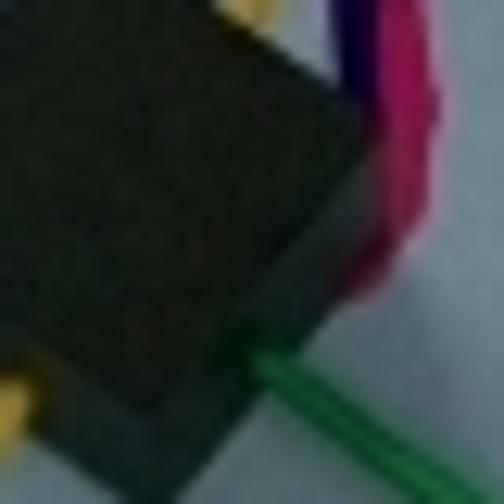

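Emit:
move(arm1={"target":[1.0487,0.3058,0.849,0,-0.5714,-0.8206,0],"speed":0.012}, arm2={"target":[-0.3142,1.0714,0.849,0,-0.0898,0.996,0],"speed":0.012}, arm3={"target":[-1.0011,0.0050,0.849,0,-0.64,0.7684,0],"speed":0.012}, arm4={"target":[0.2404,-1.0766,0.849,0,-0.995,-0.1002,0],"speed":0.012}, cameras=["cam_high"])

Emit:
zoom_image(camera="cam_high", region=[272, 272, 352, 332])

Scene clock: 827.13 s.
Joint torques (N m): arm1=[-0.75 -20.99 3.92 -7.16 -0.09 0.12 0.14] | arm2=[-0.12 -16.32 1.35 -4.99 0.59 0.33 0.11] | arm3=[-1.25 -19.52 -0.4 -5.22 -0.34 0.38 -0.02] | arm4=[1.66 -17.75 -0.13 -3.96 -0.01 0.52 -0.05]
Flange force (N): arm1=[-3.4 3.8 2.7] | arm2=[-0.7 0.5 3.6] | arm3=[2.2 -1.2 -1.7] | arm4=[-2.3 -3.4 2.0]
move: arm1 done; arm2 done; arm3 done; arm4 done
Joint velocities: within noise
arm1.joint_positions: joint1_rad=+0.252 joint2_rad=+0.888 joint3_rad=+0.341 joint4_rad=+1.483 joint5_rad=-0.350 joint6_rad=+0.825 joint7_rad=+4.294 hand_index_mcp=+0.755 hand_index_abd=-0.055 hand_index_pip=+0.581 hand_index_dip=+0.703 hand_middle_mcp=+0.756 hand_middle_abd=+0.059 hand_middle_pip=+0.578 hand_middle_dip=+0.706 hand_ring_mcp=+0.753 hand_ring_abd=+0.000 hand_ring_pip=+0.577 hand_ring_dip=+0.696 hand_thumb_cmc=+0.714 hand_thumb_axl=+0.677 hand_thumb_mcp=+0.219 hand_thumb_ipl=+0.168 hand_current_limit=+0.750 hand_speed=-0.600
arm1.joint_status: not commanded
arm1.hand_state: goal,goal,goal,goal,goal,goal,goal,goal,goal,goal,goal,goal,goal,goal,goal,goal
arm1.index_mcp_current_ma: -4
arm1.index_abd_current_ma: -5
arm1.index_pip_current_ma: -3
arm1.index_dip_current_ma: 8
arm1.middle_mcp_current_ma: 7
arm1.middle_abd_current_ma: 4
arm1.middle_pip_current_ma: 1
arm1.middle_dip_current_ma: 8
arm1.ring_mcp_current_ma: -6
arm1.ring_abd_current_ma: -10
arm1.ring_pip_current_ma: -2
arm1.ring_dip_current_ma: -9
arm1.thumb_cmc_current_ma: -3
arm1.thumb_axl_current_ma: 0
arm1.thumb_mcp_current_ma: 12
arm1.thumb_ipl_current_ma: 8
arm1.hand_goal_index_mcp: 0.754
arm1.hand_goal_index_abd: -0.066
arm1.hand_goal_index_pip: 0.576
arm1.hand_goal_index_dip: 0.696
arm1.hand_goal_middle_mcp: 0.754
arm1.hand_goal_middle_abd: 0.068
arm1.hand_goal_middle_pip: 0.576
arm1.hand_goal_middle_dip: 0.696
arm1.hand_goal_ring_mcp: 0.754
arm1.hand_goal_ring_abd: 0.000
arm1.hand_goal_ring_pip: 0.576
arm1.hand_goal_ring_dip: 0.696
arm1.hand_goal_thumb_cmc: 0.714
arm1.hand_goal_thumb_axl: 0.678
arm1.hand_goal_thumb_mcp: 0.226
arm1.hand_goal_thumb_ipl: 0.168
arm1.hand: x=+1.0487 y=+0.3058 z=+0.8490 quat_wxyz=(+0.000, -0.571, -0.821, +0.000)
arm1.hand_target: x=+1.0487 y=+0.3058 z=+0.8490 quat_wxyz=(+0.000, -0.571, -0.821, +0.000)
arm1.hand_status: done (0.000 m and 0.0 deg from the pose sent, 0.010 m and 0.0 deg at the start)
arm2.joint_positions: joint1_rad=-0.175 joint2_rad=+0.620 joint3_rad=+0.285 joint4_rad=+1.949 joint5_rad=-0.262 joint6_rad=+0.606 joint7_rad=+3.454 hand_index_mcp=+0.760 hand_index_abd=-0.049 hand_index_pip=+0.586 hand_index_dip=+0.702 hand_middle_mcp=+0.755 hand_middle_abd=+0.047 hand_middle_pip=+0.582 hand_middle_dip=+0.706 hand_ring_mcp=+0.753 hand_ring_abd=+0.002 hand_ring_pip=+0.577 hand_ring_dip=+0.696 hand_thumb_cmc=+0.718 hand_thumb_axl=+0.677 hand_thumb_mcp=+0.214 hand_thumb_ipl=+0.168 hand_current_limit=+0.750 hand_speed=-0.600
arm2.joint_status: not commanded
arm2.hand_state: goal,goal,goal,goal,goal,blocked,goal,goal,goal,goal,goal,goal,goal,goal,goal,goal
arm2.index_mcp_current_ma: -7
arm2.index_abd_current_ma: 3
arm2.index_pip_current_ma: -3
arm2.index_dip_current_ma: -2
arm2.middle_mcp_current_ma: 9
arm2.middle_abd_current_ma: 9
arm2.middle_pip_current_ma: 0
arm2.middle_dip_current_ma: -1
arm2.ring_mcp_current_ma: 2
arm2.ring_abd_current_ma: 9
arm2.ring_pip_current_ma: 10
arm2.ring_dip_current_ma: -5
arm2.thumb_cmc_current_ma: 7
arm2.thumb_axl_current_ma: -2
arm2.thumb_mcp_current_ma: 6
arm2.thumb_ipl_current_ma: 5
arm2.hand_goal_index_mcp: 0.754
arm2.hand_goal_index_abd: -0.066
arm2.hand_goal_index_pip: 0.576
arm2.hand_goal_index_dip: 0.696
arm2.hand_goal_middle_mcp: 0.754
arm2.hand_goal_middle_abd: 0.068
arm2.hand_goal_middle_pip: 0.576
arm2.hand_goal_middle_dip: 0.696
arm2.hand_goal_ring_mcp: 0.754
arm2.hand_goal_ring_abd: 0.000
arm2.hand_goal_ring_pip: 0.576
arm2.hand_goal_ring_dip: 0.696
arm2.hand_goal_thumb_cmc: 0.714
arm2.hand_goal_thumb_axl: 0.678
arm2.hand_goal_thumb_mcp: 0.226
arm2.hand_goal_thumb_ipl: 0.168
arm2.hand: x=-0.3142 y=+1.0714 z=+0.8490 quat_wxyz=(+0.000, -0.090, +0.996, +0.000)
arm2.hand_target: x=-0.3142 y=+1.0714 z=+0.8490 quat_wxyz=(+0.000, -0.090, +0.996, +0.000)
arm2.hand_status: done (0.000 m and 0.0 deg from the pose sent, 0.001 m and 0.0 deg at the start)
arm3.joint_positions: joint1_rad=+0.335 joint2_rad=+0.827 joint3_rad=-0.003 joint4_rad=+1.462 joint5_rad=+0.010 joint6_rad=+0.837 joint7_rad=+3.062 hand_index_mcp=+0.753 hand_index_abd=-0.060 hand_index_pip=+0.579 hand_index_dip=+0.702 hand_middle_mcp=+0.804 hand_middle_abd=+0.062 hand_middle_pip=+0.598 hand_middle_dip=+0.704 hand_ring_mcp=+0.753 hand_ring_abd=+0.000 hand_ring_pip=+0.577 hand_ring_dip=+0.696 hand_thumb_cmc=+0.716 hand_thumb_axl=+0.677 hand_thumb_mcp=+0.221 hand_thumb_ipl=+0.168 hand_current_limit=+0.750 hand_speed=-0.600
arm3.joint_status: not commanded
arm3.hand_state: goal,goal,goal,goal,blocked,goal,blocked,goal,goal,goal,goal,goal,goal,goal,goal,goal
arm3.index_mcp_current_ma: -5
arm3.index_abd_current_ma: -4
arm3.index_pip_current_ma: 10
arm3.index_dip_current_ma: 6
arm3.middle_mcp_current_ma: 65
arm3.middle_abd_current_ma: 6
arm3.middle_pip_current_ma: 22
arm3.middle_dip_current_ma: -7
arm3.ring_mcp_current_ma: -4
arm3.ring_abd_current_ma: 8
arm3.ring_pip_current_ma: -1
arm3.ring_dip_current_ma: -5
arm3.thumb_cmc_current_ma: 2
arm3.thumb_axl_current_ma: 4
arm3.thumb_mcp_current_ma: -3
arm3.thumb_ipl_current_ma: -21
arm3.hand_goal_index_mcp: 0.754
arm3.hand_goal_index_abd: -0.066
arm3.hand_goal_index_pip: 0.576
arm3.hand_goal_index_dip: 0.696
arm3.hand_goal_middle_mcp: 0.754
arm3.hand_goal_middle_abd: 0.068
arm3.hand_goal_middle_pip: 0.576
arm3.hand_goal_middle_dip: 0.696
arm3.hand_goal_ring_mcp: 0.754
arm3.hand_goal_ring_abd: 0.000
arm3.hand_goal_ring_pip: 0.576
arm3.hand_goal_ring_dip: 0.696
arm3.hand_goal_thumb_cmc: 0.714
arm3.hand_goal_thumb_axl: 0.678
arm3.hand_goal_thumb_mcp: 0.226
arm3.hand_goal_thumb_ipl: 0.168
arm3.hand: x=-1.0011 y=+0.0050 z=+0.8490 quat_wxyz=(+0.000, -0.640, +0.768, +0.000)
arm3.hand_target: x=-1.0011 y=+0.0050 z=+0.8490 quat_wxyz=(+0.000, -0.640, +0.768, +0.000)
arm3.hand_status: done (0.000 m and 0.0 deg from the pose sent, 0.009 m and 0.0 deg at the start)
arm4.joint_positions: joint1_rad=+0.501 joint2_rad=+0.728 joint3_rad=-0.098 joint4_rad=+1.812 joint5_rad=+0.112 joint6_rad=+0.604 joint7_rad=+3.531 hand_index_mcp=+0.779 hand_index_abd=-0.060 hand_index_pip=+0.587 hand_index_dip=+0.702 hand_middle_mcp=+0.771 hand_middle_abd=+0.064 hand_middle_pip=+0.584 hand_middle_dip=+0.702 hand_ring_mcp=+0.753 hand_ring_abd=+0.000 hand_ring_pip=+0.577 hand_ring_dip=+0.696 hand_thumb_cmc=+0.715 hand_thumb_axl=+0.677 hand_thumb_mcp=+0.221 hand_thumb_ipl=+0.168 hand_current_limit=+0.750 hand_speed=-0.600
arm4.joint_status: not commanded
arm4.hand_state: blocked,goal,goal,goal,goal,goal,goal,goal,goal,goal,goal,goal,goal,goal,goal,goal
arm4.index_mcp_current_ma: 73
arm4.index_abd_current_ma: 3
arm4.index_pip_current_ma: 35
arm4.index_dip_current_ma: 6
arm4.middle_mcp_current_ma: 46
arm4.middle_abd_current_ma: -5
arm4.middle_pip_current_ma: 17
arm4.middle_dip_current_ma: 25
arm4.ring_mcp_current_ma: -12
arm4.ring_abd_current_ma: -6
arm4.ring_pip_current_ma: 9
arm4.ring_dip_current_ma: 10
arm4.thumb_cmc_current_ma: -8
arm4.thumb_axl_current_ma: -10
arm4.thumb_mcp_current_ma: -7
arm4.thumb_ipl_current_ma: -13
arm4.hand_goal_index_mcp: 0.754
arm4.hand_goal_index_abd: -0.066
arm4.hand_goal_index_pip: 0.576
arm4.hand_goal_index_dip: 0.696
arm4.hand_goal_middle_mcp: 0.754
arm4.hand_goal_middle_abd: 0.068
arm4.hand_goal_middle_pip: 0.576
arm4.hand_goal_middle_dip: 0.696
arm4.hand_goal_ring_mcp: 0.754
arm4.hand_goal_ring_abd: 0.000
arm4.hand_goal_ring_pip: 0.576
arm4.hand_goal_ring_dip: 0.696
arm4.hand_goal_thumb_cmc: 0.714
arm4.hand_goal_thumb_axl: 0.678
arm4.hand_goal_thumb_mcp: 0.226
arm4.hand_goal_thumb_ipl: 0.168
arm4.hand: x=+0.2404 y=-1.0766 z=+0.8490 quat_wxyz=(+0.000, -0.995, -0.100, +0.000)
arm4.hand_target: x=+0.2404 y=-1.0766 z=+0.8490 quat_wxyz=(+0.000, -0.995, -0.100, +0.000)
arm4.hand_status: done (0.000 m and 0.0 deg from the pose sent, 0.000 m and 0.0 deg at the start)
Images, in order (width x height): cam_high 672x504.

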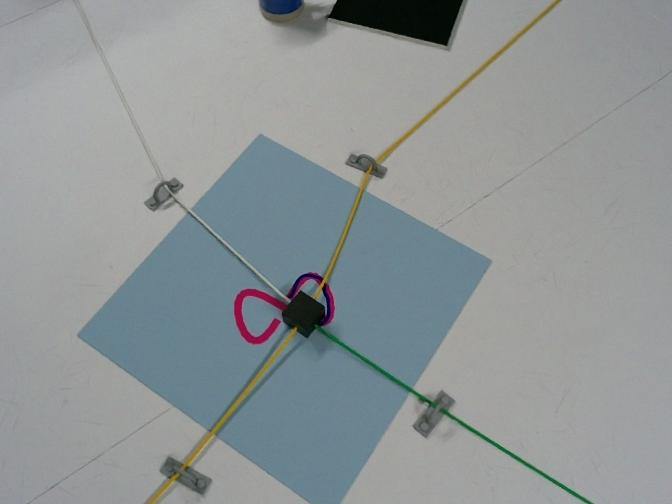

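Scaled by 6.300.

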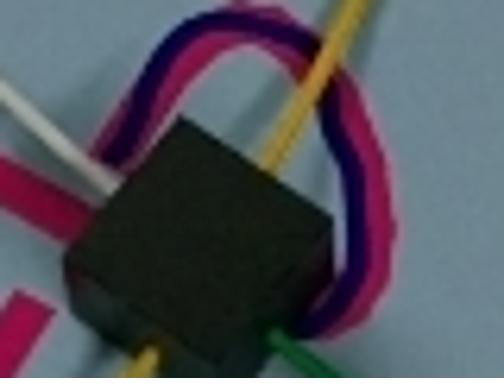

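Emit:
zoom_image(camera="cam_high", region=[304, 296, 344, 336])

Scaled by 12.600.

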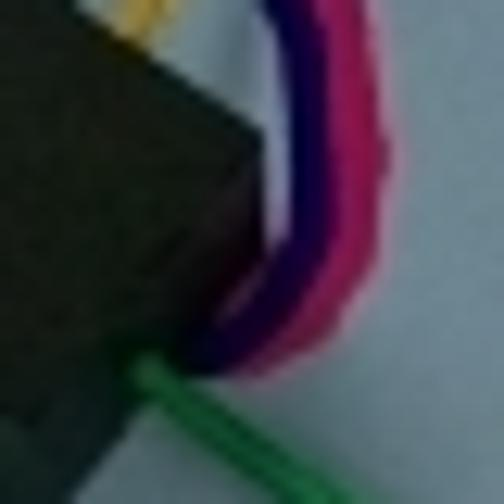

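Emit:
move(arm1={"target":[1.0299,0.2989,0.849,0,-0.5714,-0.8206,0],"speed":0.014}, arm2={"target":[-0.3149,1.0757,0.849,0,-0.0898,0.996,0],"speed":0.014}, arm3={"target":[-1.0204,0.0086,0.849,0,-0.64,0.7684,0],"speed":0.014}, arm4={"target":[0.2406,-1.0774,0.849,0,-0.995,-0.1002,0],"speed":0.014}, cameras=["cam_high"])

Emit:
zoom_image(camera="cam_high", region=[256, 272, 336, 332])

Scene clock: 843.10 s.
Joint torques (N m): arm1=[-0.73 -21.43 4 -7.31 -0.08 0.12 0.12] | arm2=[-0.11 -16.14 1.48 -4.62 0.59 0.37 0.2] | arm3=[-1.24 -18.98 -0.42 -5.05 -0.32 0.37 0.01] | arm4=[1.7 -17.65 -0.12 -3.91 0 0.57 -0.07]
Flange force (N): arm1=[-3.4 4.0 2.7] | arm2=[-0.8 -0.4 3.6] | arm3=[2.2 -1.1 -1.4] | arm4=[-2.4 -3.4 1.9]
move: arm1 done; arm2 done; arm3 done; arm4 done
Joint velocities: within noise
arm1.joint_positions: joint1_rad=+0.227 joint2_rad=+0.910 joint3_rad=+0.346 joint4_rad=+1.432 joint5_rad=-0.352 joint6_rad=+0.856 joint7_rad=+4.260 hand_index_mcp=+0.755 hand_index_abd=-0.055 hand_index_pip=+0.581 hand_index_dip=+0.703 hand_middle_mcp=+0.756 hand_middle_abd=+0.059 hand_middle_pip=+0.578 hand_middle_dip=+0.706 hand_ring_mcp=+0.753 hand_ring_abd=+0.000 hand_ring_pip=+0.577 hand_ring_dip=+0.696 hand_thumb_cmc=+0.714 hand_thumb_axl=+0.677 hand_thumb_mcp=+0.219 hand_thumb_ipl=+0.168 hand_current_limit=+0.750 hand_speed=-0.600
arm1.joint_status: not commanded
arm1.hand_state: goal,goal,goal,goal,goal,goal,goal,goal,goal,goal,goal,goal,goal,goal,goal,goal
arm1.index_mcp_current_ma: -2
arm1.index_abd_current_ma: -1
arm1.index_pip_current_ma: -8
arm1.index_dip_current_ma: 4
arm1.middle_mcp_current_ma: 8
arm1.middle_abd_current_ma: 7
arm1.middle_pip_current_ma: 12
arm1.middle_dip_current_ma: -8
arm1.ring_mcp_current_ma: -12
arm1.ring_abd_current_ma: -11
arm1.ring_pip_current_ma: 6
arm1.ring_dip_current_ma: -5
arm1.thumb_cmc_current_ma: -7
arm1.thumb_axl_current_ma: 5
arm1.thumb_mcp_current_ma: 10
arm1.thumb_ipl_current_ma: 4
arm1.hand_goal_index_mcp: 0.754
arm1.hand_goal_index_abd: -0.066
arm1.hand_goal_index_pip: 0.576
arm1.hand_goal_index_dip: 0.696
arm1.hand_goal_middle_mcp: 0.754
arm1.hand_goal_middle_abd: 0.068
arm1.hand_goal_middle_pip: 0.576
arm1.hand_goal_middle_dip: 0.696
arm1.hand_goal_ring_mcp: 0.754
arm1.hand_goal_ring_abd: 0.000
arm1.hand_goal_ring_pip: 0.576
arm1.hand_goal_ring_dip: 0.696
arm1.hand_goal_thumb_cmc: 0.714
arm1.hand_goal_thumb_axl: 0.678
arm1.hand_goal_thumb_mcp: 0.226
arm1.hand_goal_thumb_ipl: 0.168
arm1.hand: x=+1.0299 y=+0.2989 z=+0.8490 quat_wxyz=(+0.000, -0.571, -0.821, +0.000)
arm1.hand_target: x=+1.0299 y=+0.2989 z=+0.8490 quat_wxyz=(+0.000, -0.571, -0.821, +0.000)
arm1.hand_status: done (0.000 m and 0.0 deg from the pose sent, 0.020 m and 0.0 deg at the start)
arm2.joint_positions: joint1_rad=-0.175 joint2_rad=+0.613 joint3_rad=+0.285 joint4_rad=+1.964 joint5_rad=-0.262 joint6_rad=+0.597 joint7_rad=+3.456 hand_index_mcp=+0.766 hand_index_abd=-0.049 hand_index_pip=+0.588 hand_index_dip=+0.702 hand_middle_mcp=+0.759 hand_middle_abd=+0.047 hand_middle_pip=+0.589 hand_middle_dip=+0.706 hand_ring_mcp=+0.753 hand_ring_abd=+0.002 hand_ring_pip=+0.577 hand_ring_dip=+0.696 hand_thumb_cmc=+0.718 hand_thumb_axl=+0.677 hand_thumb_mcp=+0.214 hand_thumb_ipl=+0.168 hand_current_limit=+0.750 hand_speed=-0.600
arm2.joint_status: not commanded
arm2.hand_state: goal,goal,goal,goal,goal,blocked,goal,goal,goal,goal,goal,goal,goal,goal,goal,goal
arm2.index_mcp_current_ma: -9
arm2.index_abd_current_ma: 0
arm2.index_pip_current_ma: -1
arm2.index_dip_current_ma: 5
arm2.middle_mcp_current_ma: 9
arm2.middle_abd_current_ma: 7
arm2.middle_pip_current_ma: 0
arm2.middle_dip_current_ma: -1
arm2.ring_mcp_current_ma: 0
arm2.ring_abd_current_ma: 15
arm2.ring_pip_current_ma: 2
arm2.ring_dip_current_ma: -8
arm2.thumb_cmc_current_ma: 10
arm2.thumb_axl_current_ma: 0
arm2.thumb_mcp_current_ma: 4
arm2.thumb_ipl_current_ma: 9
arm2.hand_goal_index_mcp: 0.754
arm2.hand_goal_index_abd: -0.066
arm2.hand_goal_index_pip: 0.576
arm2.hand_goal_index_dip: 0.696
arm2.hand_goal_middle_mcp: 0.754
arm2.hand_goal_middle_abd: 0.068
arm2.hand_goal_middle_pip: 0.576
arm2.hand_goal_middle_dip: 0.696
arm2.hand_goal_ring_mcp: 0.754
arm2.hand_goal_ring_abd: 0.000
arm2.hand_goal_ring_pip: 0.576
arm2.hand_goal_ring_dip: 0.696
arm2.hand_goal_thumb_cmc: 0.714
arm2.hand_goal_thumb_axl: 0.678
arm2.hand_goal_thumb_mcp: 0.226
arm2.hand_goal_thumb_ipl: 0.168
arm2.hand: x=-0.3149 y=+1.0757 z=+0.8490 quat_wxyz=(+0.000, -0.090, +0.996, +0.000)
arm2.hand_target: x=-0.3149 y=+1.0757 z=+0.8490 quat_wxyz=(+0.000, -0.090, +0.996, +0.000)
arm2.hand_status: done (0.000 m and 0.0 deg from the pose sent, 0.004 m and 0.0 deg at the start)
arm3.joint_positions: joint1_rad=+0.333 joint2_rad=+0.793 joint3_rad=-0.003 joint4_rad=+1.542 joint5_rad=+0.012 joint6_rad=+0.791 joint7_rad=+3.058 hand_index_mcp=+0.753 hand_index_abd=-0.060 hand_index_pip=+0.583 hand_index_dip=+0.702 hand_middle_mcp=+0.804 hand_middle_abd=+0.062 hand_middle_pip=+0.599 hand_middle_dip=+0.705 hand_ring_mcp=+0.753 hand_ring_abd=+0.000 hand_ring_pip=+0.577 hand_ring_dip=+0.696 hand_thumb_cmc=+0.716 hand_thumb_axl=+0.677 hand_thumb_mcp=+0.221 hand_thumb_ipl=+0.168 hand_current_limit=+0.750 hand_speed=-0.600
arm3.joint_status: not commanded
arm3.hand_state: goal,goal,goal,goal,blocked,goal,blocked,goal,goal,goal,goal,goal,goal,goal,goal,goal
arm3.index_mcp_current_ma: -4
arm3.index_abd_current_ma: 4
arm3.index_pip_current_ma: 13
arm3.index_dip_current_ma: 18
arm3.middle_mcp_current_ma: 51
arm3.middle_abd_current_ma: 17
arm3.middle_pip_current_ma: 26
arm3.middle_dip_current_ma: -4
arm3.ring_mcp_current_ma: -18
arm3.ring_abd_current_ma: 13
arm3.ring_pip_current_ma: -7
arm3.ring_dip_current_ma: 8
arm3.thumb_cmc_current_ma: -8
arm3.thumb_axl_current_ma: -9
arm3.thumb_mcp_current_ma: -2
arm3.thumb_ipl_current_ma: -8
arm3.hand_goal_index_mcp: 0.754
arm3.hand_goal_index_abd: -0.066
arm3.hand_goal_index_pip: 0.576
arm3.hand_goal_index_dip: 0.696
arm3.hand_goal_middle_mcp: 0.754
arm3.hand_goal_middle_abd: 0.068
arm3.hand_goal_middle_pip: 0.576
arm3.hand_goal_middle_dip: 0.696
arm3.hand_goal_ring_mcp: 0.754
arm3.hand_goal_ring_abd: 0.000
arm3.hand_goal_ring_pip: 0.576
arm3.hand_goal_ring_dip: 0.696
arm3.hand_goal_thumb_cmc: 0.714
arm3.hand_goal_thumb_axl: 0.678
arm3.hand_goal_thumb_mcp: 0.226
arm3.hand_goal_thumb_ipl: 0.168
arm3.hand: x=-1.0204 y=+0.0086 z=+0.8490 quat_wxyz=(+0.000, -0.640, +0.768, +0.000)
arm3.hand_target: x=-1.0204 y=+0.0086 z=+0.8490 quat_wxyz=(+0.000, -0.640, +0.768, +0.000)
arm3.hand_status: done (0.000 m and 0.0 deg from the pose sent, 0.020 m and 0.0 deg at the start)
arm4.joint_positions: joint1_rad=+0.502 joint2_rad=+0.727 joint3_rad=-0.098 joint4_rad=+1.815 joint5_rad=+0.112 joint6_rad=+0.602 joint7_rad=+3.532 hand_index_mcp=+0.779 hand_index_abd=-0.060 hand_index_pip=+0.587 hand_index_dip=+0.702 hand_middle_mcp=+0.771 hand_middle_abd=+0.064 hand_middle_pip=+0.584 hand_middle_dip=+0.702 hand_ring_mcp=+0.753 hand_ring_abd=+0.000 hand_ring_pip=+0.577 hand_ring_dip=+0.696 hand_thumb_cmc=+0.715 hand_thumb_axl=+0.677 hand_thumb_mcp=+0.221 hand_thumb_ipl=+0.168 hand_current_limit=+0.750 hand_speed=-0.600
arm4.joint_status: not commanded
arm4.hand_state: blocked,goal,goal,goal,goal,goal,goal,goal,goal,goal,goal,goal,goal,goal,goal,goal
arm4.index_mcp_current_ma: 76
arm4.index_abd_current_ma: 0
arm4.index_pip_current_ma: 36
arm4.index_dip_current_ma: 8
arm4.middle_mcp_current_ma: 48
arm4.middle_abd_current_ma: -7
arm4.middle_pip_current_ma: 12
arm4.middle_dip_current_ma: 15
arm4.ring_mcp_current_ma: -9
arm4.ring_abd_current_ma: -13
arm4.ring_pip_current_ma: 5
arm4.ring_dip_current_ma: 1
arm4.thumb_cmc_current_ma: -7
arm4.thumb_axl_current_ma: -7
arm4.thumb_mcp_current_ma: -5
arm4.thumb_ipl_current_ma: -13
arm4.hand_goal_index_mcp: 0.754
arm4.hand_goal_index_abd: -0.066
arm4.hand_goal_index_pip: 0.576
arm4.hand_goal_index_dip: 0.696
arm4.hand_goal_middle_mcp: 0.754
arm4.hand_goal_middle_abd: 0.068
arm4.hand_goal_middle_pip: 0.576
arm4.hand_goal_middle_dip: 0.696
arm4.hand_goal_ring_mcp: 0.754
arm4.hand_goal_ring_abd: 0.000
arm4.hand_goal_ring_pip: 0.576
arm4.hand_goal_ring_dip: 0.696
arm4.hand_goal_thumb_cmc: 0.714
arm4.hand_goal_thumb_axl: 0.678
arm4.hand_goal_thumb_mcp: 0.226
arm4.hand_goal_thumb_ipl: 0.168
arm4.hand: x=+0.2406 y=-1.0774 z=+0.8490 quat_wxyz=(+0.000, -0.995, -0.100, +0.000)
arm4.hand_target: x=+0.2406 y=-1.0774 z=+0.8490 quat_wxyz=(+0.000, -0.995, -0.100, +0.000)
arm4.hand_status: done (0.000 m and 0.0 deg from the pose sent, 0.001 m and 0.0 deg at the start)
Images, in order (width x height): cam_high 672x504.

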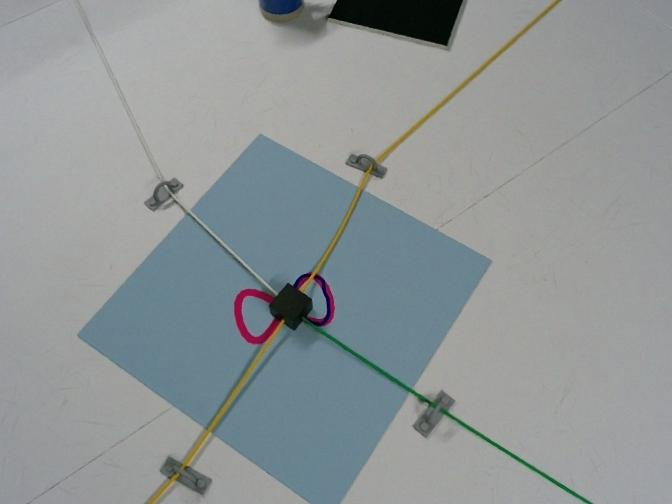

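Scaled by 6.300.

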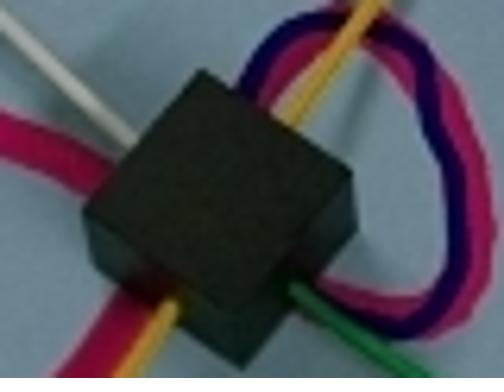

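Emit:
zoom_image(camera="cam_high", region=[296, 296, 340, 332])

Scaled by 11.455.

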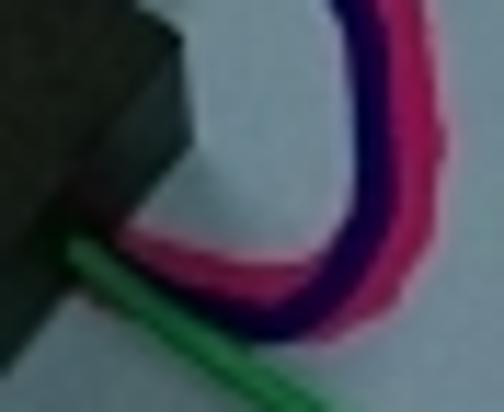

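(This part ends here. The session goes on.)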